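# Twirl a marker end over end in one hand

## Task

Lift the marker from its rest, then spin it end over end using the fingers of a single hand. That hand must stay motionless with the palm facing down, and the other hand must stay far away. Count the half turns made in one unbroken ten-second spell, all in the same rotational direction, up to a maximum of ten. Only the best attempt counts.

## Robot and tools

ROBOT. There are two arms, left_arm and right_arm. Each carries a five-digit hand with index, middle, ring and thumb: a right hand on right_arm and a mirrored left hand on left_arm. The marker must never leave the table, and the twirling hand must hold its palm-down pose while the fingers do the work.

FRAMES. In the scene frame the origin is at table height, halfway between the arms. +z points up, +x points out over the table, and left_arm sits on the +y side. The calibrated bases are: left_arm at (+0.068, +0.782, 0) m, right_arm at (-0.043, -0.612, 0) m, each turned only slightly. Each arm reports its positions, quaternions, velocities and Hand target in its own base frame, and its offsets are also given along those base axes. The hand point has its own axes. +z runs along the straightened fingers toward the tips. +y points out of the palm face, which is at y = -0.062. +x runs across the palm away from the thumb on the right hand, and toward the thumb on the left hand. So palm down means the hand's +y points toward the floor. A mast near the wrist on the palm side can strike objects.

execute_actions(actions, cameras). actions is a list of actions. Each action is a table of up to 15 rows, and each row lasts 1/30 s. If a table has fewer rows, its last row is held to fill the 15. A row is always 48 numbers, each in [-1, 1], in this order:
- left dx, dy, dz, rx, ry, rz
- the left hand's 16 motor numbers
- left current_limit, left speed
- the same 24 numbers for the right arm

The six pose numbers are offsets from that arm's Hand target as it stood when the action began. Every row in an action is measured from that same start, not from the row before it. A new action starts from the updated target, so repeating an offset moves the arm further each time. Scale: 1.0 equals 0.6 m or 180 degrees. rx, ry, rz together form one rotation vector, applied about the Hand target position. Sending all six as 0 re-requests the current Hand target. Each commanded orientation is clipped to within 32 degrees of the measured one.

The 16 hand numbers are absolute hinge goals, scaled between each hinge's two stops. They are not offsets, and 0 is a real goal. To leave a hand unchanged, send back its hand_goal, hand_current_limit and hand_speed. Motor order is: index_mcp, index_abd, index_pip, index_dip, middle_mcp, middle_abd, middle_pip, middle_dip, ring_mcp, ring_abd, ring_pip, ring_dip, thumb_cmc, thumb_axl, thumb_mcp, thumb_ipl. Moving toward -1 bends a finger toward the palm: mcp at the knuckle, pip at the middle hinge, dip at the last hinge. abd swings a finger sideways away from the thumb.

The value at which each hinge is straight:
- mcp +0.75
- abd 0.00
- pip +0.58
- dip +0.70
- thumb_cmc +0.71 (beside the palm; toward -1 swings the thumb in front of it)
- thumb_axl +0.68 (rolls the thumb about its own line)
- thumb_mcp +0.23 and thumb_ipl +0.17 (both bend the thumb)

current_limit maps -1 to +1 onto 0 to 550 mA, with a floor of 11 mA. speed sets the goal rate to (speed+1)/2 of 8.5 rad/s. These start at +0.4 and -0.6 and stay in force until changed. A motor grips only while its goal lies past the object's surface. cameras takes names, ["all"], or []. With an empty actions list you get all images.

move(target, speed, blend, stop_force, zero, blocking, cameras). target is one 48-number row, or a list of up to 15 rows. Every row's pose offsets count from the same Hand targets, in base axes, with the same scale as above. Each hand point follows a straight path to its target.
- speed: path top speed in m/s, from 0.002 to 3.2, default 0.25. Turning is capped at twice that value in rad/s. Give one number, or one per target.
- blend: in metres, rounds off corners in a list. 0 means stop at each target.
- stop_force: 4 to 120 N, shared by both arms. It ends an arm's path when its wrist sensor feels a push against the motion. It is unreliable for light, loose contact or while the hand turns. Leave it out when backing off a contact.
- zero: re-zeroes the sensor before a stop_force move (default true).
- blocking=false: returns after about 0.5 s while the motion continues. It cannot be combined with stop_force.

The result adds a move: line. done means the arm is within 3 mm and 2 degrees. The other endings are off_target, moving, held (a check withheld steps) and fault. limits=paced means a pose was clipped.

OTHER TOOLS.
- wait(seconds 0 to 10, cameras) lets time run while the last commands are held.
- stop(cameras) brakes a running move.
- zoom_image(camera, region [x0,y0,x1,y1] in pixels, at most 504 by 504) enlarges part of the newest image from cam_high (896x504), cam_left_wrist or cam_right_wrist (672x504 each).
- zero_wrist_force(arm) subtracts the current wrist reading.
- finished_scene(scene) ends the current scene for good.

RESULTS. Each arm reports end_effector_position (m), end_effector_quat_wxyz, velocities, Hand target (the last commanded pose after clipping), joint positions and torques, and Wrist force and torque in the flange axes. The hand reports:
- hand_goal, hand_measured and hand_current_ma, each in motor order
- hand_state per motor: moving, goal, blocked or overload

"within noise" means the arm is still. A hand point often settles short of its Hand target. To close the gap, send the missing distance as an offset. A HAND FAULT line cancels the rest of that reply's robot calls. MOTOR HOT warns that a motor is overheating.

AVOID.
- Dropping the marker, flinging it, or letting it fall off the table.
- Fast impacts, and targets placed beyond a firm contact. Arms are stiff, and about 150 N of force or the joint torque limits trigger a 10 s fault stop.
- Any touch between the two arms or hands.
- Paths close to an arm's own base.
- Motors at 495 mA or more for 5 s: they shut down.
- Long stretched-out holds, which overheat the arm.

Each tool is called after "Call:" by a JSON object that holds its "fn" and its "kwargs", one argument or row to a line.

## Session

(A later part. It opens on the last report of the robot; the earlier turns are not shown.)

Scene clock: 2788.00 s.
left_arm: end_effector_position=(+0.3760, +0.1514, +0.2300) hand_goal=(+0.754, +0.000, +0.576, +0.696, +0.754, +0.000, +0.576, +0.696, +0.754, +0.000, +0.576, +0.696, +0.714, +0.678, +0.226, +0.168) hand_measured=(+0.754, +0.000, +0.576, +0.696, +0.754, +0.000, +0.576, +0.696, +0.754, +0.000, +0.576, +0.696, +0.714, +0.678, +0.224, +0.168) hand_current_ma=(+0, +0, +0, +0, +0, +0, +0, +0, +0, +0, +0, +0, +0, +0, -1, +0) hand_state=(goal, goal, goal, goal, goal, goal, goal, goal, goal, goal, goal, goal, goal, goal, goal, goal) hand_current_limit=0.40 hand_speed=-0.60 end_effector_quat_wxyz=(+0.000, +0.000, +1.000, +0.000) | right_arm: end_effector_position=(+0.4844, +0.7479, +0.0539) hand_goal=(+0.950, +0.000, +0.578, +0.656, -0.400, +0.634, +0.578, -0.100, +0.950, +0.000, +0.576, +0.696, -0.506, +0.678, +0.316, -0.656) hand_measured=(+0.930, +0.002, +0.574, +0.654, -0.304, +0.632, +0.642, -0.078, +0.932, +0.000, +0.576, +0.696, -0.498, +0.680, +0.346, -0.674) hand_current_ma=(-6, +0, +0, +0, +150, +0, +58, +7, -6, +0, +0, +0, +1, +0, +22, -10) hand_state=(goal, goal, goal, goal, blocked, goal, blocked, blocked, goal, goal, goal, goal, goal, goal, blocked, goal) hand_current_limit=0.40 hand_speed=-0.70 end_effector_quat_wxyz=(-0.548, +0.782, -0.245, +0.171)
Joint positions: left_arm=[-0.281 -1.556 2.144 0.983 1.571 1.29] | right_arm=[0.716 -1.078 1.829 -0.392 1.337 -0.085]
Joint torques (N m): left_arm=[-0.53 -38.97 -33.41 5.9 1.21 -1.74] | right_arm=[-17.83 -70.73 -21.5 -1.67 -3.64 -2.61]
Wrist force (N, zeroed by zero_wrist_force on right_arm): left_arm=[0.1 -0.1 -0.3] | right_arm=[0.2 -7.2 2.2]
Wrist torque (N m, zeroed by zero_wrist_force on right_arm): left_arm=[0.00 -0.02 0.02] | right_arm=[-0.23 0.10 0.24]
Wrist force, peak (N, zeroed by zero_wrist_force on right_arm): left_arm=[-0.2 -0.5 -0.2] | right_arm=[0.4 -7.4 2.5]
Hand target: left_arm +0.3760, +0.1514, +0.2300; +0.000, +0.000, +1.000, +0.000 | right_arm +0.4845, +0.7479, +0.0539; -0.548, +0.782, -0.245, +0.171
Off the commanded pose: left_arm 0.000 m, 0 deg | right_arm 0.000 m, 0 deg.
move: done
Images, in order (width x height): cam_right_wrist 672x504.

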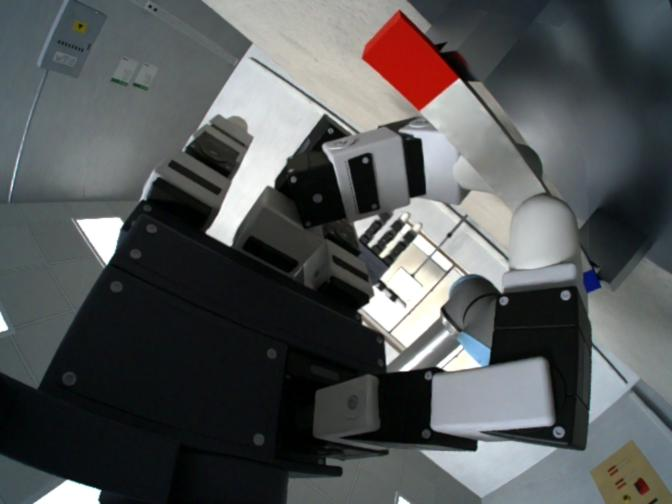

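Call:
{"fn": "move", "kwargs": {
  "target": [
    [0,0,0,0,0,0,0.754,0,0.576,0.696,0.754,0,0.576,0.696,0.754,0,0.576,0.696,0.714,0.678,0.226,0.168,0.4,-0.6, 0,0,0.01,0,0,0,0.95,0.0,0.577,0.656,-0.4,0.633,0.577,-0.101,0.95,0,0.576,0.696,-0.506,0.677,0.315,-0.657,0.4,-0.7],
    [0,0,0,0,0,0,0.754,0,0.576,0.696,0.754,0,0.576,0.696,0.754,0,0.576,0.696,0.714,0.678,0.226,0.168,0.4,-0.6, 0.0033,0.005,0.012,0,0,-0.00444,0.95,0.0,0.577,0.656,-0.4,0.633,0.577,-0.101,0.95,0,0.576,0.696,-0.506,0.677,0.315,-0.657,0.4,-0.7]
  ],
  "speed": 0.02
}}

Call:
{"fn": "zero_wrist_force", "kwargs": {
  "arm": "right_arm"
}}

Call:
{"fn": "move", "kwargs": {
  "target": [0,0,0,0,0,0,0.754,0,0.576,0.696,0.754,0,0.576,0.696,0.754,0,0.576,0.696,0.714,0.678,0.226,0.168,0.4,-0.6, 0,0,-0.02,0,0,0,0.95,0.0,0.577,0.656,-0.4,0.633,0.577,-0.101,0.95,0,0.576,0.696,-0.506,0.677,0.315,-0.657,0.4,-0.7],
  "speed": 0.008,
  "stop_force": 4,
  "cameras": ["cam_right_wrist"]
}}

Call:
{"fn": "zoom_image", "kwargs": {
  "camera": "cam_right_wrist",
  "region": [420, 10, 540, 100]
}}

Call:
{"fn": "zoom_image", "kwargs": {
  "camera": "cam_right_wrist",
  "region": [575, 235, 647, 300]
}}

Scene clock: 2832.47 s.
left_arm: end_effector_position=(+0.3760, +0.1514, +0.2300) hand_goal=(+0.754, +0.000, +0.576, +0.696, +0.754, +0.000, +0.576, +0.696, +0.754, +0.000, +0.576, +0.696, +0.714, +0.678, +0.226, +0.168) hand_measured=(+0.754, +0.000, +0.576, +0.696, +0.754, +0.000, +0.576, +0.696, +0.754, +0.000, +0.576, +0.696, +0.714, +0.678, +0.224, +0.168) hand_current_ma=(+0, +0, +0, +0, +0, +0, +0, +0, +0, +0, +0, +0, +0, +0, -1, +0) hand_state=(goal, goal, goal, goal, goal, goal, goal, goal, goal, goal, goal, goal, goal, goal, goal, goal) hand_current_limit=0.40 hand_speed=-0.60 end_effector_quat_wxyz=(+0.000, +0.000, +1.000, +0.000) | right_arm: end_effector_position=(+0.4865, +0.7510, +0.0611) hand_goal=(+0.950, +0.000, +0.578, +0.656, -0.400, +0.634, +0.578, -0.100, +0.950, +0.000, +0.576, +0.696, -0.506, +0.678, +0.316, -0.656) hand_measured=(+0.930, +0.002, +0.574, +0.654, -0.304, +0.622, +0.642, -0.078, +0.932, +0.000, +0.576, +0.696, -0.506, +0.680, +0.346, -0.652) hand_current_ma=(-6, +0, +0, +0, +150, -1, +58, +7, -6, +0, +0, +0, +0, +0, +22, +1) hand_state=(goal, goal, goal, goal, blocked, goal, blocked, blocked, goal, goal, goal, goal, goal, goal, blocked, goal) hand_current_limit=0.40 hand_speed=-0.70 end_effector_quat_wxyz=(-0.546, +0.780, -0.251, +0.175)
Joint positions: left_arm=[-0.281 -1.556 2.144 0.983 1.571 1.29] | right_arm=[0.722 -1.082 1.819 -0.379 1.356 -0.078]
Joint torques (N m): left_arm=[0.39 -39.74 -33 6.19 1.69 -1.56] | right_arm=[-6.19 -58.41 -25.14 1.22 -3.67 -0.86]
Wrist force (N, zeroed by zero_wrist_force on right_arm): left_arm=[-0.1 -0.1 -0.1] | right_arm=[-0.5 0.0 0.2]
Wrist torque (N m, zeroed by zero_wrist_force on right_arm): left_arm=[0.00 0.01 0.01] | right_arm=[-0.04 0.08 -0.05]
Wrist force, peak (N, zeroed by zero_wrist_force on right_arm): left_arm=[-0.3 -0.7 0.3] | right_arm=[0.4 -7.4 2.4]
Hand target: left_arm +0.3760, +0.1514, +0.2300; +0.000, +0.000, +1.000, +0.000 | right_arm +0.4864, +0.7509, +0.0611; -0.546, +0.780, -0.251, +0.175
Off the commanded pose: left_arm 0.000 m, 0 deg | right_arm 0.000 m, 0 deg.
move: done

Wrist force sensor zeroed.

Scene clock: 2834.47 s.
left_arm: end_effector_position=(+0.3760, +0.1514, +0.2300) hand_goal=(+0.754, +0.000, +0.576, +0.696, +0.754, +0.000, +0.576, +0.696, +0.754, +0.000, +0.576, +0.696, +0.714, +0.678, +0.226, +0.168) hand_measured=(+0.754, +0.000, +0.576, +0.696, +0.754, +0.000, +0.576, +0.696, +0.754, +0.000, +0.576, +0.696, +0.714, +0.678, +0.224, +0.168) hand_current_ma=(+0, +0, +0, +0, +0, +0, +0, +0, +0, +0, +0, +0, +0, +0, -1, +0) hand_state=(goal, goal, goal, goal, goal, goal, goal, goal, goal, goal, goal, goal, goal, goal, goal, goal) hand_current_limit=0.40 hand_speed=-0.60 end_effector_quat_wxyz=(+0.000, +0.000, +1.000, +0.000) | right_arm: end_effector_position=(+0.4864, +0.7509, +0.0548) hand_goal=(+0.950, +0.000, +0.578, +0.656, -0.400, +0.634, +0.578, -0.100, +0.950, +0.000, +0.576, +0.696, -0.506, +0.678, +0.316, -0.656) hand_measured=(+0.930, +0.002, +0.574, +0.654, -0.304, +0.624, +0.642, -0.078, +0.932, +0.000, +0.576, +0.696, -0.506, +0.680, +0.346, -0.656) hand_current_ma=(-6, +0, +0, +0, +150, -1, +58, +7, -6, +0, +0, +0, +0, +0, +22, +0) hand_state=(goal, goal, goal, goal, blocked, goal, blocked, blocked, goal, goal, goal, goal, goal, goal, blocked, goal) hand_current_limit=0.40 hand_speed=-0.70 end_effector_quat_wxyz=(-0.546, +0.780, -0.251, +0.175)
Joint positions: left_arm=[-0.281 -1.556 2.144 0.983 1.571 1.29] | right_arm=[0.722 -1.075 1.822 -0.389 1.356 -0.078]
Joint torques (N m): left_arm=[-0.4 -38.14 -33.5 5.64 1.67 -1.61] | right_arm=[-12.01 -80.2 -37.89 3.69 -3.56 -2.28]
Wrist force (N, zeroed by zero_wrist_force on right_arm): left_arm=[-0.1 -0.3 -0.1] | right_arm=[0.2 -1.8 -0.4]
Wrist torque (N m, zeroed by zero_wrist_force on right_arm): left_arm=[-0.04 0.01 0.01] | right_arm=[-0.08 -0.02 0.04]
Wrist force, peak (N, zeroed by zero_wrist_force on right_arm): left_arm=[-0.3 -0.7 -0.1] | right_arm=[0.8 -4.8 -0.8]
Hand target: left_arm +0.3760, +0.1514, +0.2300; +0.000, +0.000, +1.000, +0.000 | right_arm +0.4864, +0.7509, +0.0548; -0.546, +0.780, -0.251, +0.175 (not the last commanded pose)
Off the commanded pose: left_arm 0.000 m, 0 deg | right_arm 0.006 m, 0 deg.
move: contact (right_arm)
Images, in order (width x height): cam_right_wrist 672x504.

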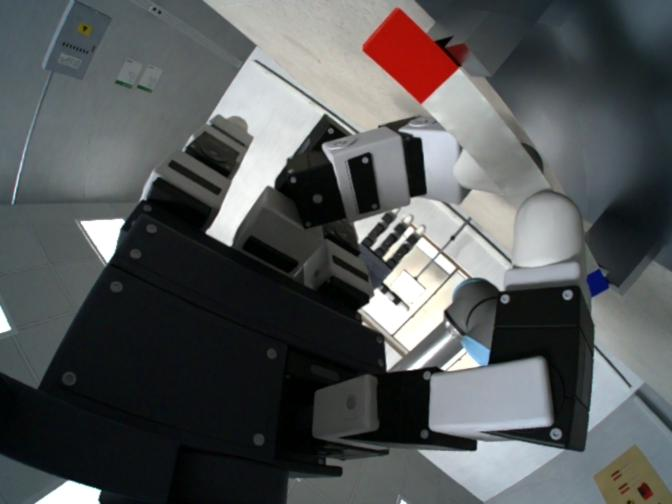

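Scaled by 4.200 from the camera's 672x504 image, which has a finer 960x720 frame.

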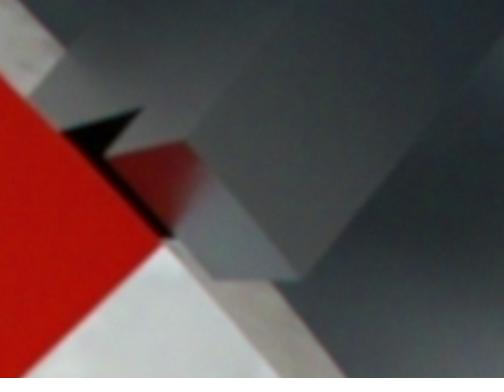

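Scaled by 7.000 from the camera's 672x504 image, which has a finer 960x720 frame.

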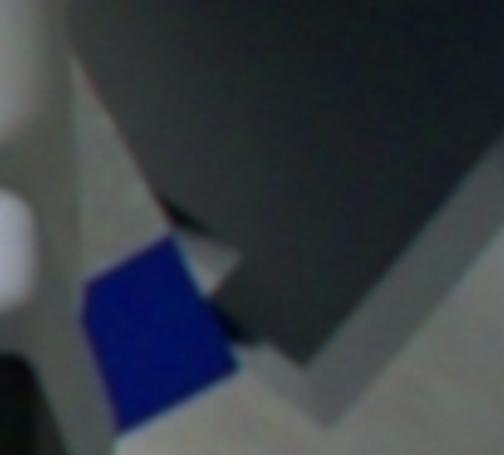

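Call:
{"fn": "move", "kwargs": {
  "target": [0,0,0,0,0,0,0.754,0,0.576,0.696,0.754,0,0.576,0.696,0.754,0,0.576,0.696,0.714,0.678,0.226,0.168,0.4,-0.6, -0.00054,-0.00084,0.004,0,0,-0.0017,0.95,0.0,0.577,0.656,-0.4,0.633,0.577,-0.101,0.95,0,0.576,0.696,-0.506,0.677,0.315,-0.657,0.4,-0.7],
  "speed": 0.02
}}

Call:
{"fn": "zero_wrist_force", "kwargs": {
  "arm": "right_arm"
}}

Call:
{"fn": "move", "kwargs": {
  "target": [0,0,0,0,0,0,0.754,0,0.576,0.696,0.754,0,0.576,0.696,0.754,0,0.576,0.696,0.714,0.678,0.226,0.168,0.4,-0.6, 0,0,-0.02,0,0,0,0.95,0.0,0.577,0.656,-0.4,0.633,0.577,-0.101,0.95,0,0.576,0.696,-0.506,0.677,0.315,-0.657,0.4,-0.7],
  "speed": 0.008,
  "stop_force": 5,
  "cameras": ["cam_right_wrist"]
}}

Call:
{"fn": "zoom_image", "kwargs": {
  "camera": "cam_right_wrist",
  "region": [420, 10, 540, 100]
}}

Call:
{"fn": "zoom_image", "kwargs": {
  "camera": "cam_right_wrist",
  "region": [575, 235, 647, 300]
}}

Scene clock: 2855.30 s.
left_arm: end_effector_position=(+0.3760, +0.1514, +0.2300) hand_goal=(+0.754, +0.000, +0.576, +0.696, +0.754, +0.000, +0.576, +0.696, +0.754, +0.000, +0.576, +0.696, +0.714, +0.678, +0.226, +0.168) hand_measured=(+0.754, +0.000, +0.576, +0.696, +0.754, +0.000, +0.576, +0.696, +0.754, +0.000, +0.576, +0.696, +0.714, +0.678, +0.224, +0.168) hand_current_ma=(+0, +0, +0, +0, +0, +0, +0, +0, +0, +0, +0, +0, +0, +0, -1, +0) hand_state=(goal, goal, goal, goal, goal, goal, goal, goal, goal, goal, goal, goal, goal, goal, goal, goal) hand_current_limit=0.40 hand_speed=-0.60 end_effector_quat_wxyz=(+0.000, +0.000, +1.000, +0.000) | right_arm: end_effector_position=(+0.4861, +0.7504, +0.0573) hand_goal=(+0.950, +0.000, +0.578, +0.656, -0.400, +0.634, +0.578, -0.100, +0.950, +0.000, +0.576, +0.696, -0.506, +0.678, +0.316, -0.656) hand_measured=(+0.930, +0.002, +0.574, +0.654, -0.304, +0.622, +0.642, -0.078, +0.932, +0.000, +0.576, +0.696, -0.506, +0.680, +0.346, -0.652) hand_current_ma=(-6, +0, +0, +0, +150, -1, +58, +7, -6, +0, +0, +0, +0, +0, +22, +0) hand_state=(goal, goal, goal, goal, blocked, goal, blocked, blocked, goal, goal, goal, goal, goal, goal, blocked, goal) hand_current_limit=0.40 hand_speed=-0.70 end_effector_quat_wxyz=(-0.546, +0.779, -0.253, +0.176)
Joint positions: left_arm=[-0.281 -1.556 2.144 0.983 1.571 1.29] | right_arm=[0.723 -1.079 1.822 -0.387 1.362 -0.076]
Joint torques (N m): left_arm=[-0.17 -37.94 -33.51 5.97 1.76 -1.53] | right_arm=[15.89 -67 -24.97 2.16 0.34 1.67]
Wrist force (N, zeroed by zero_wrist_force on right_arm): left_arm=[-0.2 -0.4 -0.1] | right_arm=[0.2 0.1 -0.3]
Wrist torque (N m, zeroed by zero_wrist_force on right_arm): left_arm=[-0.04 0.03 0.00] | right_arm=[0.03 -0.02 0.02]
Wrist force, peak (N, zeroed by zero_wrist_force on right_arm): left_arm=[0.0 -0.7 -0.1] | right_arm=[0.4 -2.1 -0.9]
Hand target: left_arm +0.3760, +0.1514, +0.2300; +0.000, +0.000, +1.000, +0.000 | right_arm +0.4861, +0.7504, +0.0572; -0.546, +0.779, -0.253, +0.176
Off the commanded pose: left_arm 0.000 m, 0 deg | right_arm 0.000 m, 0 deg.
move: done

Wrist force sensor zeroed.

Scene clock: 2856.83 s.
left_arm: end_effector_position=(+0.3760, +0.1514, +0.2300) hand_goal=(+0.754, +0.000, +0.576, +0.696, +0.754, +0.000, +0.576, +0.696, +0.754, +0.000, +0.576, +0.696, +0.714, +0.678, +0.226, +0.168) hand_measured=(+0.754, +0.000, +0.576, +0.696, +0.754, +0.000, +0.576, +0.696, +0.754, +0.000, +0.576, +0.696, +0.714, +0.678, +0.224, +0.168) hand_current_ma=(+0, +0, +0, +0, +0, +0, +0, +0, +0, +0, +0, +0, +0, +0, -1, +0) hand_state=(goal, goal, goal, goal, goal, goal, goal, goal, goal, goal, goal, goal, goal, goal, goal, goal) hand_current_limit=0.40 hand_speed=-0.60 end_effector_quat_wxyz=(+0.000, +0.000, +1.000, +0.000) | right_arm: end_effector_position=(+0.4861, +0.7504, +0.0546) hand_goal=(+0.950, +0.000, +0.578, +0.656, -0.400, +0.634, +0.578, -0.100, +0.950, +0.000, +0.576, +0.696, -0.506, +0.678, +0.316, -0.656) hand_measured=(+0.930, +0.002, +0.574, +0.654, -0.304, +0.626, +0.642, -0.078, +0.932, +0.000, +0.576, +0.696, -0.504, +0.680, +0.346, -0.660) hand_current_ma=(-6, +0, +0, +0, +150, -1, +58, +7, -6, +0, +0, +0, +0, +0, +22, +0) hand_state=(goal, goal, goal, goal, blocked, goal, blocked, blocked, goal, goal, goal, goal, goal, goal, blocked, goal) hand_current_limit=0.40 hand_speed=-0.70 end_effector_quat_wxyz=(-0.546, +0.779, -0.253, +0.176)
Joint positions: left_arm=[-0.281 -1.556 2.144 0.983 1.571 1.29] | right_arm=[0.723 -1.075 1.823 -0.391 1.362 -0.076]
Joint torques (N m): left_arm=[-1.08 -38.85 -33.58 5.84 1.42 -1.7] | right_arm=[14.83 -78.85 -36.95 3.87 -0.5 1.01]
Wrist force (N, zeroed by zero_wrist_force on right_arm): left_arm=[0.1 -0.5 0.0] | right_arm=[0.1 -3.0 -0.4]
Wrist torque (N m, zeroed by zero_wrist_force on right_arm): left_arm=[-0.06 -0.01 0.03] | right_arm=[-0.14 0.03 0.02]
Wrist force, peak (N, zeroed by zero_wrist_force on right_arm): left_arm=[-0.2 -0.4 -0.5] | right_arm=[0.8 -6.1 -0.8]
Hand target: left_arm +0.3760, +0.1514, +0.2300; +0.000, +0.000, +1.000, +0.000 | right_arm +0.4861, +0.7504, +0.0546; -0.546, +0.779, -0.253, +0.176 (not the last commanded pose)
Off the commanded pose: left_arm 0.000 m, 0 deg | right_arm 0.009 m, 0 deg.
move: contact (right_arm)
Images, in order (width x height): cam_right_wrist 672x504.

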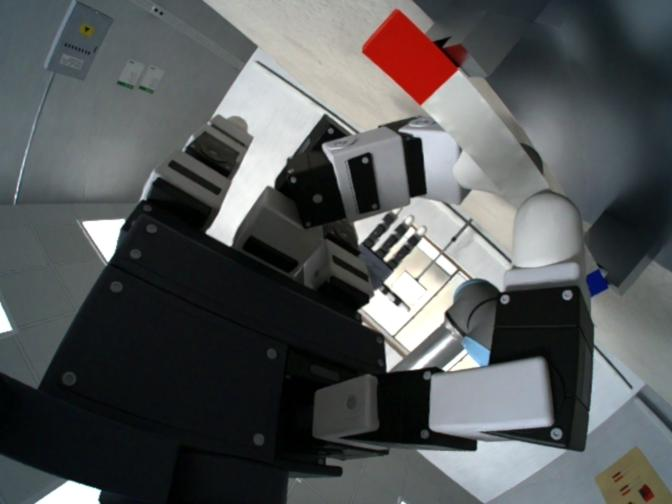

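Scaled by 4.200 from the camera's 672x504 image, which has a finer 960x720 frame.

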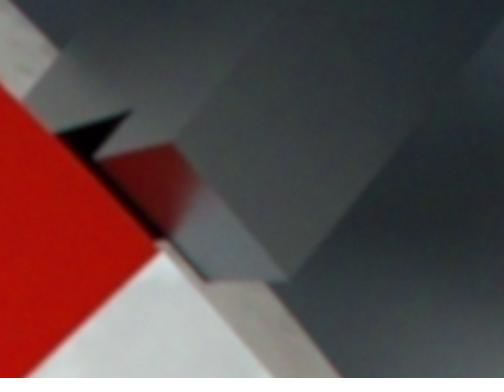

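Scaled by 7.000 from the camera's 672x504 image, which has a finer 960x720 frame.

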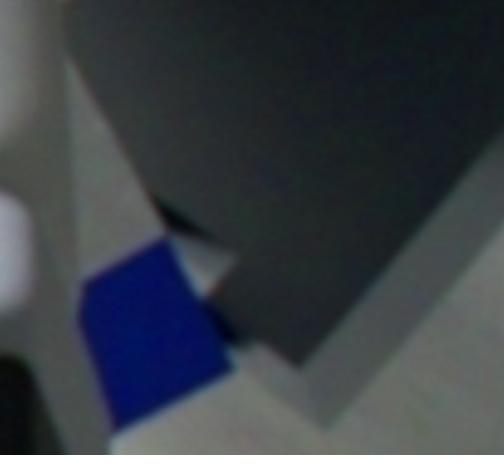

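Call:
{"fn": "move", "kwargs": {
  "target": [0,0,0,0,0,0,0.754,0,0.576,0.696,0.754,0,0.576,0.696,0.754,0,0.576,0.696,0.714,0.678,0.226,0.168,0.4,-0.6, 0,0,-0.002,0,0,0,0.95,0.0,0.577,0.656,-0.4,0.633,0.577,-0.101,0.95,0,0.576,0.696,-0.506,0.677,0.315,-0.657,0.4,-0.7],
  "speed": 0.005
}}

Call:
{"fn": "move", "kwargs": {
  "target": [0,0,0,0,0,0,0.754,0,0.576,0.696,0.754,0,0.576,0.696,0.754,0,0.576,0.696,0.714,0.678,0.226,0.168,0.4,-0.6, 0.0005,0.0008,0,0,0,0,0.95,0.0,0.577,0.656,-0.4,0.633,0.577,-0.101,0.95,0,0.576,0.696,-0.506,0.677,0.315,-0.657,0.4,-0.7],
  "speed": 0.005
}}

Call:
{"fn": "move", "kwargs": {
  "target": [0,0,0,0,0,0,0.754,0,0.576,0.696,0.754,0,0.576,0.696,0.754,0,0.576,0.696,0.714,0.678,0.226,0.168,0.4,-0.6, 0.0005,0.0008,0,0,0,0,0.95,0.0,0.577,0.656,-0.4,0.633,0.577,-0.101,0.95,0,0.576,0.696,-0.506,0.677,0.315,-0.657,0.4,-0.7],
  "speed": 0.005
}}

Call:
{"fn": "move", "kwargs": {
  "target": [0,0,0,0,0,0,0.754,0,0.576,0.696,0.754,0,0.576,0.696,0.754,0,0.576,0.696,0.714,0.678,0.226,0.168,0.4,-0.6, 0.0005,0.0008,0,0,0,0,0.95,0.0,0.577,0.656,-0.4,0.633,0.577,-0.101,0.95,0,0.576,0.696,-0.506,0.677,0.315,-0.657,0.4,-0.7],
  "speed": 0.005,
  "cameras": ["cam_right_wrist"]
}}

Call:
{"fn": "zoom_image", "kwargs": {
  "camera": "cam_right_wrist",
  "region": [420, 10, 540, 100]
}}

Call:
{"fn": "zoom_image", "kwargs": {
  "camera": "cam_right_wrist",
  "region": [575, 235, 647, 300]
}}

Scene clock: 2870.10 s.
left_arm: end_effector_position=(+0.3760, +0.1514, +0.2300) hand_goal=(+0.754, +0.000, +0.576, +0.696, +0.754, +0.000, +0.576, +0.696, +0.754, +0.000, +0.576, +0.696, +0.714, +0.678, +0.226, +0.168) hand_measured=(+0.754, +0.000, +0.576, +0.696, +0.754, +0.000, +0.576, +0.696, +0.754, +0.000, +0.576, +0.696, +0.714, +0.678, +0.224, +0.168) hand_current_ma=(+0, +0, +0, +0, +0, +0, +0, +0, +0, +0, +0, +0, +0, +0, -1, +0) hand_state=(goal, goal, goal, goal, goal, goal, goal, goal, goal, goal, goal, goal, goal, goal, goal, goal) hand_current_limit=0.40 hand_speed=-0.60 end_effector_quat_wxyz=(+0.000, +0.000, +1.000, +0.000) | right_arm: end_effector_position=(+0.4861, +0.7505, +0.0534) hand_goal=(+0.950, +0.000, +0.578, +0.656, -0.400, +0.634, +0.578, -0.100, +0.950, +0.000, +0.576, +0.696, -0.506, +0.678, +0.316, -0.656) hand_measured=(+0.930, +0.002, +0.574, +0.654, -0.304, +0.632, +0.642, -0.080, +0.932, +0.000, +0.576, +0.696, -0.502, +0.680, +0.348, -0.670) hand_current_ma=(-6, +0, +0, +0, +150, +0, +58, +6, -6, +0, +0, +0, +0, +0, +26, -5) hand_state=(goal, goal, goal, goal, blocked, goal, blocked, blocked, goal, goal, goal, goal, goal, goal, blocked, goal) hand_current_limit=0.40 hand_speed=-0.70 end_effector_quat_wxyz=(-0.546, +0.779, -0.253, +0.176)
Joint positions: left_arm=[-0.281 -1.556 2.144 0.983 1.571 1.29] | right_arm=[0.723 -1.074 1.824 -0.393 1.362 -0.076]
Joint torques (N m): left_arm=[1.02 -40.37 -34.32 5.84 1.6 -1.74] | right_arm=[14.88 -47.59 -20.82 -2.57 2.54 2.54]
Wrist force (N, zeroed by zero_wrist_force on right_arm): left_arm=[-0.2 -0.6 0.1] | right_arm=[0.5 -6.8 -2.1]
Wrist torque (N m, zeroed by zero_wrist_force on right_arm): left_arm=[-0.08 0.03 0.00] | right_arm=[-0.33 -0.06 0.13]
Wrist force, peak (N, zeroed by zero_wrist_force on right_arm): left_arm=[0.0 -0.8 0.2] | right_arm=[0.5 -7.4 -2.4]
Hand target: left_arm +0.3760, +0.1514, +0.2300; +0.000, +0.000, +1.000, +0.000 | right_arm +0.4861, +0.7504, +0.0534; -0.546, +0.779, -0.253, +0.176
Off the commanded pose: left_arm 0.000 m, 0 deg | right_arm 0.000 m, 0 deg.
move: done

Scene clock: 2870.80 s.
left_arm: end_effector_position=(+0.3760, +0.1514, +0.2300) hand_goal=(+0.754, +0.000, +0.576, +0.696, +0.754, +0.000, +0.576, +0.696, +0.754, +0.000, +0.576, +0.696, +0.714, +0.678, +0.226, +0.168) hand_measured=(+0.754, +0.000, +0.576, +0.696, +0.754, +0.000, +0.576, +0.696, +0.754, +0.000, +0.576, +0.696, +0.714, +0.678, +0.224, +0.168) hand_current_ma=(+0, +0, +0, +0, +0, +0, +0, +0, +0, +0, +0, +0, +0, +0, -1, +0) hand_state=(goal, goal, goal, goal, goal, goal, goal, goal, goal, goal, goal, goal, goal, goal, goal, goal) hand_current_limit=0.40 hand_speed=-0.60 end_effector_quat_wxyz=(+0.000, +0.000, +1.000, +0.000) | right_arm: end_effector_position=(+0.4864, +0.7509, +0.0533) hand_goal=(+0.950, +0.000, +0.578, +0.656, -0.400, +0.634, +0.578, -0.100, +0.950, +0.000, +0.576, +0.696, -0.506, +0.678, +0.316, -0.656) hand_measured=(+0.930, +0.002, +0.574, +0.654, -0.304, +0.632, +0.642, -0.080, +0.932, +0.000, +0.576, +0.696, -0.502, +0.680, +0.352, -0.672) hand_current_ma=(-6, +0, +0, +0, +150, +0, +58, +6, -6, +0, +0, +0, +0, +0, +31, -7) hand_state=(goal, goal, goal, goal, blocked, goal, blocked, goal, goal, goal, goal, goal, goal, goal, blocked, goal) hand_current_limit=0.40 hand_speed=-0.70 end_effector_quat_wxyz=(-0.546, +0.779, -0.253, +0.176)
Joint positions: left_arm=[-0.281 -1.556 2.144 0.983 1.571 1.29] | right_arm=[0.723 -1.073 1.823 -0.393 1.362 -0.075]
Joint torques (N m): left_arm=[-0.86 -41.41 -33.51 6.2 1.6 -1.78] | right_arm=[18.42 -49.55 -34.9 3.56 2.87 2.57]
Wrist force (N, zeroed by zero_wrist_force on right_arm): left_arm=[-0.3 -0.4 -0.2] | right_arm=[-0.1 -4.9 -2.7]
Wrist torque (N m, zeroed by zero_wrist_force on right_arm): left_arm=[-0.04 0.04 -0.01] | right_arm=[-0.27 -0.04 0.09]
Wrist force, peak (N, zeroed by zero_wrist_force on right_arm): left_arm=[-0.2 -0.6 -0.3] | right_arm=[1.0 -7.7 -2.8]
Hand target: left_arm +0.3760, +0.1514, +0.2300; +0.000, +0.000, +1.000, +0.000 | right_arm +0.4864, +0.7509, +0.0534; -0.546, +0.779, -0.253, +0.176
Off the commanded pose: left_arm 0.000 m, 0 deg | right_arm 0.000 m, 0 deg.
move: done

Scene clock: 2871.50 s.
left_arm: end_effector_position=(+0.3760, +0.1514, +0.2300) hand_goal=(+0.754, +0.000, +0.576, +0.696, +0.754, +0.000, +0.576, +0.696, +0.754, +0.000, +0.576, +0.696, +0.714, +0.678, +0.226, +0.168) hand_measured=(+0.754, +0.000, +0.576, +0.696, +0.754, +0.000, +0.576, +0.696, +0.754, +0.000, +0.576, +0.696, +0.714, +0.678, +0.224, +0.168) hand_current_ma=(+0, +0, +0, +0, +0, +0, +0, +0, +0, +0, +0, +0, +0, +0, -1, +0) hand_state=(goal, goal, goal, goal, goal, goal, goal, goal, goal, goal, goal, goal, goal, goal, goal, goal) hand_current_limit=0.40 hand_speed=-0.60 end_effector_quat_wxyz=(+0.000, +0.000, +1.000, +0.000) | right_arm: end_effector_position=(+0.4867, +0.7514, +0.0534) hand_goal=(+0.950, +0.000, +0.578, +0.656, -0.400, +0.634, +0.578, -0.100, +0.950, +0.000, +0.576, +0.696, -0.506, +0.678, +0.316, -0.656) hand_measured=(+0.930, +0.002, +0.574, +0.654, -0.304, +0.632, +0.642, -0.080, +0.932, +0.000, +0.576, +0.696, -0.502, +0.680, +0.352, -0.670) hand_current_ma=(-6, +0, +0, +0, +150, +0, +58, +6, -6, +0, +0, +0, +0, +0, +32, -5) hand_state=(goal, goal, goal, goal, blocked, goal, blocked, goal, goal, goal, goal, goal, goal, goal, blocked, goal) hand_current_limit=0.40 hand_speed=-0.70 end_effector_quat_wxyz=(-0.546, +0.779, -0.253, +0.176)
Joint positions: left_arm=[-0.281 -1.556 2.144 0.983 1.571 1.29] | right_arm=[0.723 -1.073 1.821 -0.392 1.362 -0.075]
Joint torques (N m): left_arm=[-1.49 -38.74 -33.26 6.04 1.42 -1.68] | right_arm=[18.81 -48.34 -34.4 3.7 2.88 2.43]
Wrist force (N, zeroed by zero_wrist_force on right_arm): left_arm=[0.0 -0.3 0.1] | right_arm=[0.0 -4.6 -2.6]
Wrist torque (N m, zeroed by zero_wrist_force on right_arm): left_arm=[-0.05 0.00 0.01] | right_arm=[-0.24 -0.04 0.08]
Wrist force, peak (N, zeroed by zero_wrist_force on right_arm): left_arm=[-0.1 -0.7 0.1] | right_arm=[0.0 -5.2 -2.5]
Hand target: left_arm +0.3760, +0.1514, +0.2300; +0.000, +0.000, +1.000, +0.000 | right_arm +0.4867, +0.7514, +0.0534; -0.546, +0.779, -0.253, +0.176
Off the commanded pose: left_arm 0.000 m, 0 deg | right_arm 0.000 m, 0 deg.
move: done

Scene clock: 2872.20 s.
left_arm: end_effector_position=(+0.3760, +0.1514, +0.2300) hand_goal=(+0.754, +0.000, +0.576, +0.696, +0.754, +0.000, +0.576, +0.696, +0.754, +0.000, +0.576, +0.696, +0.714, +0.678, +0.226, +0.168) hand_measured=(+0.754, +0.000, +0.576, +0.696, +0.754, +0.000, +0.576, +0.696, +0.754, +0.000, +0.576, +0.696, +0.714, +0.678, +0.224, +0.168) hand_current_ma=(+0, +0, +0, +0, +0, +0, +0, +0, +0, +0, +0, +0, +0, +0, -1, +0) hand_state=(goal, goal, goal, goal, goal, goal, goal, goal, goal, goal, goal, goal, goal, goal, goal, goal) hand_current_limit=0.40 hand_speed=-0.60 end_effector_quat_wxyz=(+0.000, +0.000, +1.000, +0.000) | right_arm: end_effector_position=(+0.4870, +0.7519, +0.0534) hand_goal=(+0.950, +0.000, +0.578, +0.656, -0.400, +0.634, +0.578, -0.100, +0.950, +0.000, +0.576, +0.696, -0.506, +0.678, +0.316, -0.656) hand_measured=(+0.930, +0.002, +0.574, +0.654, -0.304, +0.634, +0.642, -0.080, +0.932, +0.000, +0.576, +0.696, -0.502, +0.680, +0.354, -0.660) hand_current_ma=(-6, +0, +0, +0, +147, +0, +58, +6, -6, +0, +0, +0, +0, +0, +35, +0) hand_state=(goal, goal, goal, goal, blocked, goal, blocked, goal, goal, goal, goal, goal, goal, goal, blocked, goal) hand_current_limit=0.40 hand_speed=-0.70 end_effector_quat_wxyz=(-0.546, +0.779, -0.253, +0.176)
Joint positions: left_arm=[-0.281 -1.556 2.144 0.983 1.571 1.29] | right_arm=[0.724 -1.072 1.82 -0.392 1.363 -0.075]
Joint torques (N m): left_arm=[0.07 -39.12 -33.57 5.88 1.64 -1.65] | right_arm=[18.66 -49.12 -34.65 3.44 2.92 2.56]
Wrist force (N, zeroed by zero_wrist_force on right_arm): left_arm=[0.2 -0.4 0.1] | right_arm=[0.1 -4.2 -2.4]
Wrist torque (N m, zeroed by zero_wrist_force on right_arm): left_arm=[-0.06 -0.02 0.03] | right_arm=[-0.24 -0.05 0.06]
Wrist force, peak (N, zeroed by zero_wrist_force on right_arm): left_arm=[0.0 -0.6 -0.1] | right_arm=[0.1 -4.9 -2.5]
Hand target: left_arm +0.3760, +0.1514, +0.2300; +0.000, +0.000, +1.000, +0.000 | right_arm +0.4870, +0.7519, +0.0534; -0.546, +0.779, -0.253, +0.176
Off the commanded pose: left_arm 0.000 m, 0 deg | right_arm 0.000 m, 0 deg.
move: done
Images, in order (width x height): cam_right_wrist 672x504.

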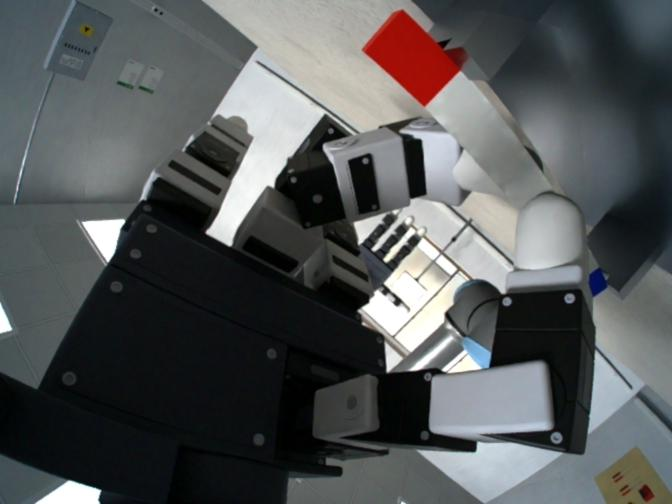

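Scaled by 4.200 from the camera's 672x504 image, which has a finer 960x720 frame.

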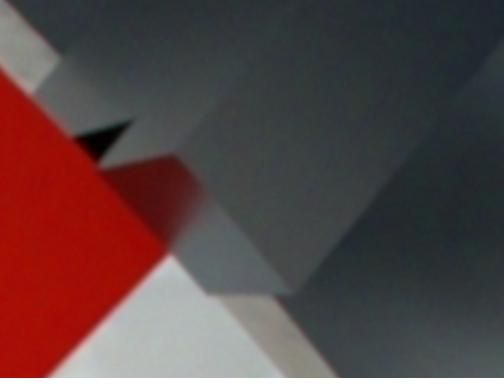

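Scaled by 7.000 from the camera's 672x504 image, which has a finer 960x720 frame.

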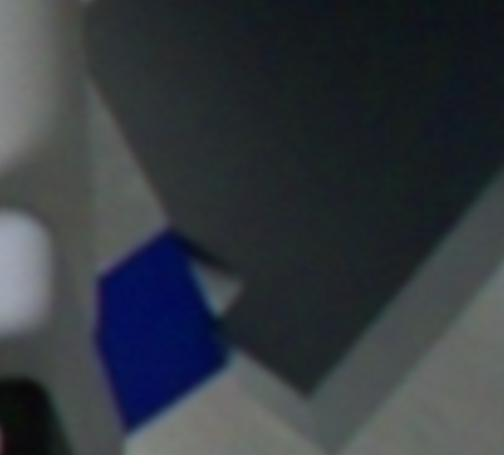

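Call:
{"fn": "move", "kwargs": {
  "target": [0,0,0,0,0,0,0.754,0,0.576,0.696,0.754,0,0.576,0.696,0.754,0,0.576,0.696,0.714,0.678,0.226,0.168,0.4,-0.6, 0.0009,0.0014,0,0,0,0,0.95,0.0,0.577,0.656,-0.4,0.633,0.577,-0.101,0.95,0,0.576,0.696,-0.506,0.677,0.315,-0.657,0.4,-0.7],
  "speed": 0.005
}}

Call:
{"fn": "move", "kwargs": {
  "target": [0,0,0,0,0,0,0.754,0,0.576,0.696,0.754,0,0.576,0.696,0.754,0,0.576,0.696,0.714,0.678,0.226,0.168,0.4,-0.6, 0.0009,0.0014,0,0,0,0,0.95,0.0,0.577,0.656,-0.4,0.633,0.577,-0.101,0.95,0,0.576,0.696,-0.506,0.677,0.315,-0.657,0.4,-0.7],
  "speed": 0.005,
  "cameras": ["cam_right_wrist"]
}}

Call:
{"fn": "zoom_image", "kwargs": {
  "camera": "cam_right_wrist",
  "region": [420, 10, 540, 100]
}}

Call:
{"fn": "zoom_image", "kwargs": {
  "camera": "cam_right_wrist",
  "region": [575, 235, 647, 300]
}}

Scene clock: 2891.57 s.
left_arm: end_effector_position=(+0.3760, +0.1514, +0.2300) hand_goal=(+0.754, +0.000, +0.576, +0.696, +0.754, +0.000, +0.576, +0.696, +0.754, +0.000, +0.576, +0.696, +0.714, +0.678, +0.226, +0.168) hand_measured=(+0.754, +0.000, +0.576, +0.696, +0.754, +0.000, +0.576, +0.696, +0.754, +0.000, +0.576, +0.696, +0.714, +0.678, +0.224, +0.168) hand_current_ma=(+0, +0, +0, +0, +0, +0, +0, +0, +0, +0, +0, +0, +0, +0, -1, +0) hand_state=(goal, goal, goal, goal, goal, goal, goal, goal, goal, goal, goal, goal, goal, goal, goal, goal) hand_current_limit=0.40 hand_speed=-0.60 end_effector_quat_wxyz=(+0.000, +0.000, +1.000, +0.000) | right_arm: end_effector_position=(+0.4876, +0.7527, +0.0534) hand_goal=(+0.950, +0.000, +0.578, +0.656, -0.400, +0.634, +0.578, -0.100, +0.950, +0.000, +0.576, +0.696, -0.506, +0.678, +0.316, -0.656) hand_measured=(+0.930, +0.002, +0.574, +0.654, -0.306, +0.634, +0.642, -0.080, +0.932, +0.000, +0.576, +0.696, -0.502, +0.680, +0.356, -0.658) hand_current_ma=(-6, +0, +0, +0, +144, +0, +58, +6, -6, +0, +0, +0, +0, +0, +38, +0) hand_state=(goal, goal, goal, goal, blocked, goal, blocked, goal, goal, goal, goal, goal, goal, goal, blocked, goal) hand_current_limit=0.40 hand_speed=-0.70 end_effector_quat_wxyz=(-0.546, +0.779, -0.253, +0.176)
Joint positions: left_arm=[-0.281 -1.556 2.144 0.983 1.571 1.29] | right_arm=[0.724 -1.071 1.818 -0.391 1.363 -0.075]
Joint torques (N m): left_arm=[0.71 -38.54 -33.67 6.12 1.26 -1.71] | right_arm=[16.91 -50.08 -34.43 3.28 3.07 2.67]
Wrist force (N, zeroed by zero_wrist_force on right_arm): left_arm=[-0.3 -0.5 0.0] | right_arm=[-0.1 -3.6 -2.4]
Wrist torque (N m, zeroed by zero_wrist_force on right_arm): left_arm=[-0.06 0.04 -0.01] | right_arm=[-0.22 -0.04 0.04]
Wrist force, peak (N, zeroed by zero_wrist_force on right_arm): left_arm=[-0.4 -0.6 -0.1] | right_arm=[0.2 -4.4 -2.4]
Hand target: left_arm +0.3760, +0.1514, +0.2300; +0.000, +0.000, +1.000, +0.000 | right_arm +0.4876, +0.7527, +0.0534; -0.546, +0.779, -0.253, +0.176
Off the commanded pose: left_arm 0.000 m, 0 deg | right_arm 0.000 m, 0 deg.
move: done

Scene clock: 2892.27 s.
left_arm: end_effector_position=(+0.3760, +0.1514, +0.2300) hand_goal=(+0.754, +0.000, +0.576, +0.696, +0.754, +0.000, +0.576, +0.696, +0.754, +0.000, +0.576, +0.696, +0.714, +0.678, +0.226, +0.168) hand_measured=(+0.754, +0.000, +0.576, +0.696, +0.754, +0.000, +0.576, +0.696, +0.754, +0.000, +0.576, +0.696, +0.714, +0.678, +0.224, +0.168) hand_current_ma=(+0, +0, +0, +0, +0, +0, +0, +0, +0, +0, +0, +0, +0, +0, -1, +0) hand_state=(goal, goal, goal, goal, goal, goal, goal, goal, goal, goal, goal, goal, goal, goal, goal, goal) hand_current_limit=0.40 hand_speed=-0.60 end_effector_quat_wxyz=(+0.000, +0.000, +1.000, +0.000) | right_arm: end_effector_position=(+0.4881, +0.7536, +0.0534) hand_goal=(+0.950, +0.000, +0.578, +0.656, -0.400, +0.634, +0.578, -0.100, +0.950, +0.000, +0.576, +0.696, -0.506, +0.678, +0.316, -0.656) hand_measured=(+0.930, +0.002, +0.574, +0.654, -0.310, +0.632, +0.642, -0.080, +0.932, +0.000, +0.576, +0.696, -0.502, +0.680, +0.360, -0.658) hand_current_ma=(-6, +0, +0, +0, +132, +0, +58, +6, -6, +0, +0, +0, +0, +0, +48, +0) hand_state=(goal, goal, goal, goal, blocked, goal, blocked, goal, goal, goal, goal, goal, goal, goal, blocked, goal) hand_current_limit=0.40 hand_speed=-0.70 end_effector_quat_wxyz=(-0.546, +0.779, -0.253, +0.176)
Joint positions: left_arm=[-0.281 -1.556 2.144 0.983 1.571 1.29] | right_arm=[0.724 -1.069 1.816 -0.39 1.363 -0.075]
Joint torques (N m): left_arm=[-0.37 -38.4 -33.4 5.97 1.55 -1.58] | right_arm=[18.18 -52.38 -35.03 2.75 3.09 2.24]
Wrist force (N, zeroed by zero_wrist_force on right_arm): left_arm=[-0.1 -0.4 -0.2] | right_arm=[-0.4 -2.8 -3.6]
Wrist torque (N m, zeroed by zero_wrist_force on right_arm): left_arm=[-0.04 0.01 0.01] | right_arm=[-0.20 -0.04 0.03]
Wrist force, peak (N, zeroed by zero_wrist_force on right_arm): left_arm=[-0.4 -0.4 0.1] | right_arm=[0.1 -3.9 -2.9]
Hand target: left_arm +0.3760, +0.1514, +0.2300; +0.000, +0.000, +1.000, +0.000 | right_arm +0.4881, +0.7536, +0.0534; -0.546, +0.779, -0.253, +0.176
Off the commanded pose: left_arm 0.000 m, 0 deg | right_arm 0.000 m, 0 deg.
move: done
Images, in order (width x height): cam_right_wrist 672x504.

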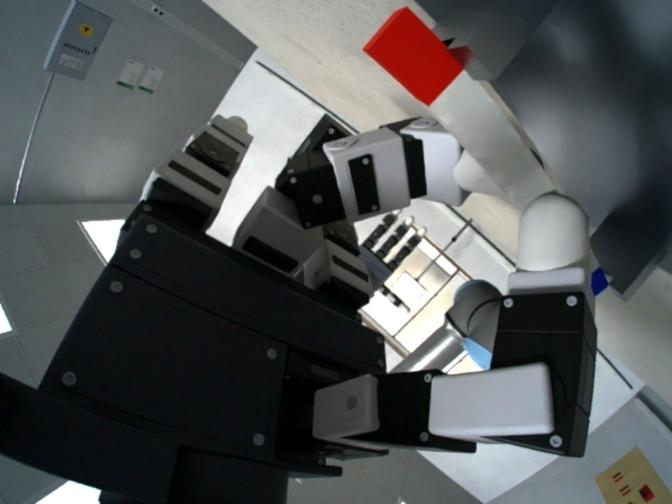

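Scaled by 4.200 from the camera's 672x504 image, which has a finer 960x720 frame.

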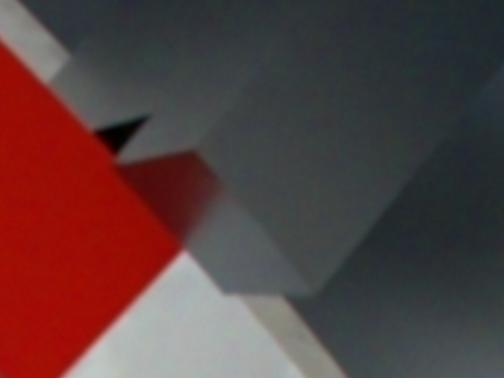

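Scaled by 7.000 from the camera's 672x504 image, which has a finer 960x720 frame.

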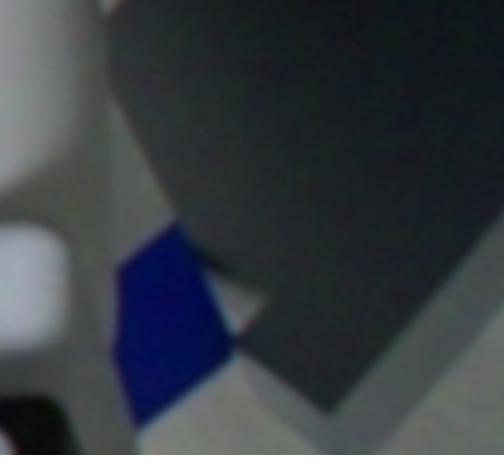

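Call:
{"fn": "move", "kwargs": {
  "target": [0,0,0,0,0,0,0.754,0,0.576,0.696,0.754,0,0.576,0.696,0.754,0,0.576,0.696,0.714,0.678,0.226,0.168,0.4,-0.6, -0.0009,-0.0014,0,0,0,0,0.95,0.0,0.577,0.656,-0.4,0.633,0.577,-0.101,0.95,0,0.576,0.696,-0.506,0.677,0.315,-0.657,0.4,-0.7],
  "speed": 0.005
}}

Call:
{"fn": "move", "kwargs": {
  "target": [0,0,0,0,0,0,0.754,0,0.576,0.696,0.754,0,0.576,0.696,0.754,0,0.576,0.696,0.714,0.678,0.226,0.168,0.4,-0.6, 0,0,-0.0017,0,0,0,0.95,0.0,0.577,0.656,-0.4,0.633,0.577,-0.101,0.95,0,0.576,0.696,-0.506,0.677,0.315,-0.657,0.4,-0.7],
  "speed": 0.005
}}

Call:
{"fn": "move", "kwargs": {
  "target": [0,0,0,0,0,0,0.754,0,0.576,0.696,0.754,0,0.576,0.696,0.754,0,0.576,0.696,0.714,0.678,0.226,0.168,0.4,-0.6, 0,0,-0.0017,0,0,0,0.95,0.0,0.577,0.656,-0.4,0.633,0.577,-0.101,0.95,0,0.576,0.696,-0.506,0.677,0.315,-0.657,0.4,-0.7],
  "speed": 0.005,
  "cameras": ["cam_right_wrist"]
}}

Call:
{"fn": "zoom_image", "kwargs": {
  "camera": "cam_right_wrist",
  "region": [420, 10, 540, 100]
}}

Call:
{"fn": "zoom_image", "kwargs": {
  "camera": "cam_right_wrist",
  "region": [575, 235, 647, 300]
}}

Scene clock: 2908.90 s.
left_arm: end_effector_position=(+0.3760, +0.1514, +0.2300) hand_goal=(+0.754, +0.000, +0.576, +0.696, +0.754, +0.000, +0.576, +0.696, +0.754, +0.000, +0.576, +0.696, +0.714, +0.678, +0.226, +0.168) hand_measured=(+0.754, +0.000, +0.576, +0.696, +0.754, +0.000, +0.576, +0.696, +0.754, +0.000, +0.576, +0.696, +0.714, +0.678, +0.224, +0.168) hand_current_ma=(+0, +0, +0, +0, +0, +0, +0, +0, +0, +0, +0, +0, +0, +0, -1, +0) hand_state=(goal, goal, goal, goal, goal, goal, goal, goal, goal, goal, goal, goal, goal, goal, goal, goal) hand_current_limit=0.40 hand_speed=-0.60 end_effector_quat_wxyz=(+0.000, +0.000, +1.000, +0.000) | right_arm: end_effector_position=(+0.4875, +0.7527, +0.0534) hand_goal=(+0.950, +0.000, +0.578, +0.656, -0.400, +0.634, +0.578, -0.100, +0.950, +0.000, +0.576, +0.696, -0.506, +0.678, +0.316, -0.656) hand_measured=(+0.930, +0.002, +0.574, +0.654, -0.310, +0.632, +0.642, -0.080, +0.932, +0.000, +0.576, +0.696, -0.504, +0.680, +0.360, -0.654) hand_current_ma=(-6, +0, +0, +0, +132, +0, +58, +6, -6, +0, +0, +0, +0, +0, +48, +0) hand_state=(goal, goal, goal, goal, blocked, goal, blocked, goal, goal, goal, goal, goal, goal, goal, blocked, goal) hand_current_limit=0.40 hand_speed=-0.70 end_effector_quat_wxyz=(-0.546, +0.779, -0.253, +0.176)
Joint positions: left_arm=[-0.281 -1.556 2.144 0.983 1.571 1.29] | right_arm=[0.724 -1.071 1.818 -0.391 1.363 -0.075]
Joint torques (N m): left_arm=[-1.28 -38.54 -33.52 5.76 1.6 -1.64] | right_arm=[-21.21 -74.46 -25.7 -3.33 -3.68 -1.36]
Wrist force (N, zeroed by zero_wrist_force on right_arm): left_arm=[0.0 -0.4 -0.1] | right_arm=[-0.5 -2.8 -0.4]
Wrist torque (N m, zeroed by zero_wrist_force on right_arm): left_arm=[-0.04 0.00 0.02] | right_arm=[-0.09 0.05 0.03]
Wrist force, peak (N, zeroed by zero_wrist_force on right_arm): left_arm=[-0.2 -0.7 -0.2] | right_arm=[-0.2 -3.1 -3.6]
Hand target: left_arm +0.3760, +0.1514, +0.2300; +0.000, +0.000, +1.000, +0.000 | right_arm +0.4876, +0.7527, +0.0534; -0.546, +0.779, -0.253, +0.176
Off the commanded pose: left_arm 0.000 m, 0 deg | right_arm 0.000 m, 0 deg.
move: done

Scene clock: 2909.60 s.
left_arm: end_effector_position=(+0.3760, +0.1514, +0.2300) hand_goal=(+0.754, +0.000, +0.576, +0.696, +0.754, +0.000, +0.576, +0.696, +0.754, +0.000, +0.576, +0.696, +0.714, +0.678, +0.226, +0.168) hand_measured=(+0.754, +0.000, +0.576, +0.696, +0.754, +0.000, +0.576, +0.696, +0.754, +0.000, +0.576, +0.696, +0.714, +0.678, +0.224, +0.168) hand_current_ma=(+0, +0, +0, +0, +0, +0, +0, +0, +0, +0, +0, +0, +0, +0, -1, +0) hand_state=(goal, goal, goal, goal, goal, goal, goal, goal, goal, goal, goal, goal, goal, goal, goal, goal) hand_current_limit=0.40 hand_speed=-0.60 end_effector_quat_wxyz=(+0.000, +0.000, +1.000, +0.000) | right_arm: end_effector_position=(+0.4876, +0.7527, +0.0523) hand_goal=(+0.950, +0.000, +0.578, +0.656, -0.400, +0.634, +0.578, -0.100, +0.950, +0.000, +0.576, +0.696, -0.506, +0.678, +0.316, -0.656) hand_measured=(+0.930, +0.002, +0.574, +0.654, -0.310, +0.640, +0.642, -0.090, +0.932, +0.000, +0.576, +0.696, -0.504, +0.680, +0.364, -0.656) hand_current_ma=(-6, +0, +0, +0, +132, +0, +58, +1, -6, +0, +0, +0, +0, +0, +57, +0) hand_state=(goal, goal, goal, goal, blocked, goal, blocked, goal, goal, goal, goal, goal, goal, goal, blocked, goal) hand_current_limit=0.40 hand_speed=-0.70 end_effector_quat_wxyz=(-0.546, +0.779, -0.253, +0.176)
Joint positions: left_arm=[-0.281 -1.556 2.144 0.983 1.571 1.29] | right_arm=[0.724 -1.069 1.819 -0.392 1.363 -0.075]
Joint torques (N m): left_arm=[-1.09 -38.81 -34.15 5.95 1.39 -1.99] | right_arm=[-19.11 -47.32 -21.22 -2.47 -3.4 -1.2]
Wrist force (N, zeroed by zero_wrist_force on right_arm): left_arm=[0.1 -0.6 0.1] | right_arm=[0.8 -6.1 -2.8]
Wrist torque (N m, zeroed by zero_wrist_force on right_arm): left_arm=[-0.10 -0.01 0.03] | right_arm=[-0.28 -0.06 0.08]
Wrist force, peak (N, zeroed by zero_wrist_force on right_arm): left_arm=[-0.2 -0.6 -0.4] | right_arm=[1.2 -6.4 -2.6]
Hand target: left_arm +0.3760, +0.1514, +0.2300; +0.000, +0.000, +1.000, +0.000 | right_arm +0.4876, +0.7527, +0.0523; -0.546, +0.779, -0.253, +0.176
Off the commanded pose: left_arm 0.000 m, 0 deg | right_arm 0.000 m, 0 deg.
move: done

Scene clock: 2910.30 s.
left_arm: end_effector_position=(+0.3760, +0.1514, +0.2300) hand_goal=(+0.754, +0.000, +0.576, +0.696, +0.754, +0.000, +0.576, +0.696, +0.754, +0.000, +0.576, +0.696, +0.714, +0.678, +0.226, +0.168) hand_measured=(+0.754, +0.000, +0.576, +0.696, +0.754, +0.000, +0.576, +0.696, +0.754, +0.000, +0.576, +0.696, +0.714, +0.678, +0.224, +0.168) hand_current_ma=(+0, +0, +0, +0, +0, +0, +0, +0, +0, +0, +0, +0, +0, +0, -1, +0) hand_state=(goal, goal, goal, goal, goal, goal, goal, goal, goal, goal, goal, goal, goal, goal, goal, goal) hand_current_limit=0.40 hand_speed=-0.60 end_effector_quat_wxyz=(+0.000, +0.000, +1.000, +0.000) | right_arm: end_effector_position=(+0.4876, +0.7527, +0.0513) hand_goal=(+0.950, +0.000, +0.578, +0.656, -0.400, +0.634, +0.578, -0.100, +0.950, +0.000, +0.576, +0.696, -0.506, +0.678, +0.316, -0.656) hand_measured=(+0.930, +0.002, +0.574, +0.654, -0.310, +0.646, +0.642, -0.102, +0.932, +0.000, +0.576, +0.696, -0.504, +0.680, +0.370, -0.654) hand_current_ma=(-6, +0, +0, +0, +132, +2, +58, +0, -6, +0, +0, +0, +0, +0, +69, +0) hand_state=(goal, goal, goal, goal, blocked, goal, blocked, goal, goal, goal, goal, goal, goal, goal, blocked, goal) hand_current_limit=0.40 hand_speed=-0.70 end_effector_quat_wxyz=(-0.546, +0.779, -0.253, +0.176)
Joint positions: left_arm=[-0.281 -1.556 2.144 0.983 1.571 1.29] | right_arm=[0.724 -1.068 1.819 -0.394 1.363 -0.075]
Joint torques (N m): left_arm=[-0.58 -39.22 -34.11 6 1.53 -1.55] | right_arm=[-17.83 -47.89 -20.47 -2.25 -3.61 -1.41]
Wrist force (N, zeroed by zero_wrist_force on right_arm): left_arm=[0.0 -0.4 -0.3] | right_arm=[1.4 -7.1 -2.2]
Wrist torque (N m, zeroed by zero_wrist_force on right_arm): left_arm=[-0.04 0.00 0.02] | right_arm=[-0.32 -0.09 0.11]
Wrist force, peak (N, zeroed by zero_wrist_force on right_arm): left_arm=[-0.1 -0.5 0.3] | right_arm=[1.7 -7.9 -2.8]
Hand target: left_arm +0.3760, +0.1514, +0.2300; +0.000, +0.000, +1.000, +0.000 | right_arm +0.4876, +0.7527, +0.0513; -0.546, +0.779, -0.253, +0.176
Off the commanded pose: left_arm 0.000 m, 0 deg | right_arm 0.000 m, 0 deg.
move: done
Images, in order (width x height): cam_right_wrist 672x504.

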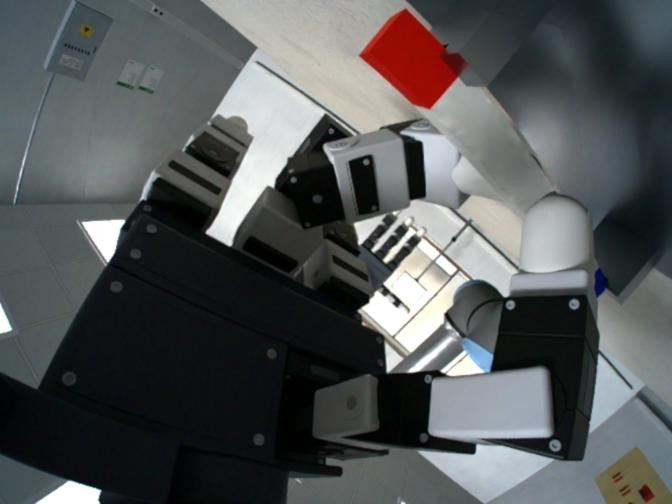

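Scaled by 4.200 from the camera's 672x504 image, which has a finer 960x720 frame.

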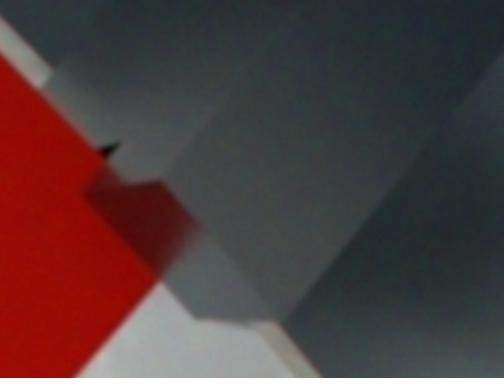

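Scaled by 7.000 from the camera's 672x504 image, which has a finer 960x720 frame.

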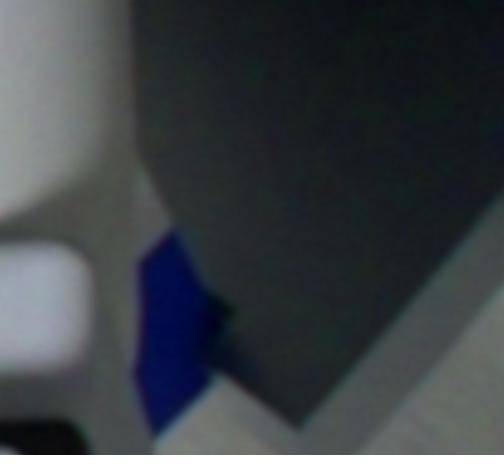

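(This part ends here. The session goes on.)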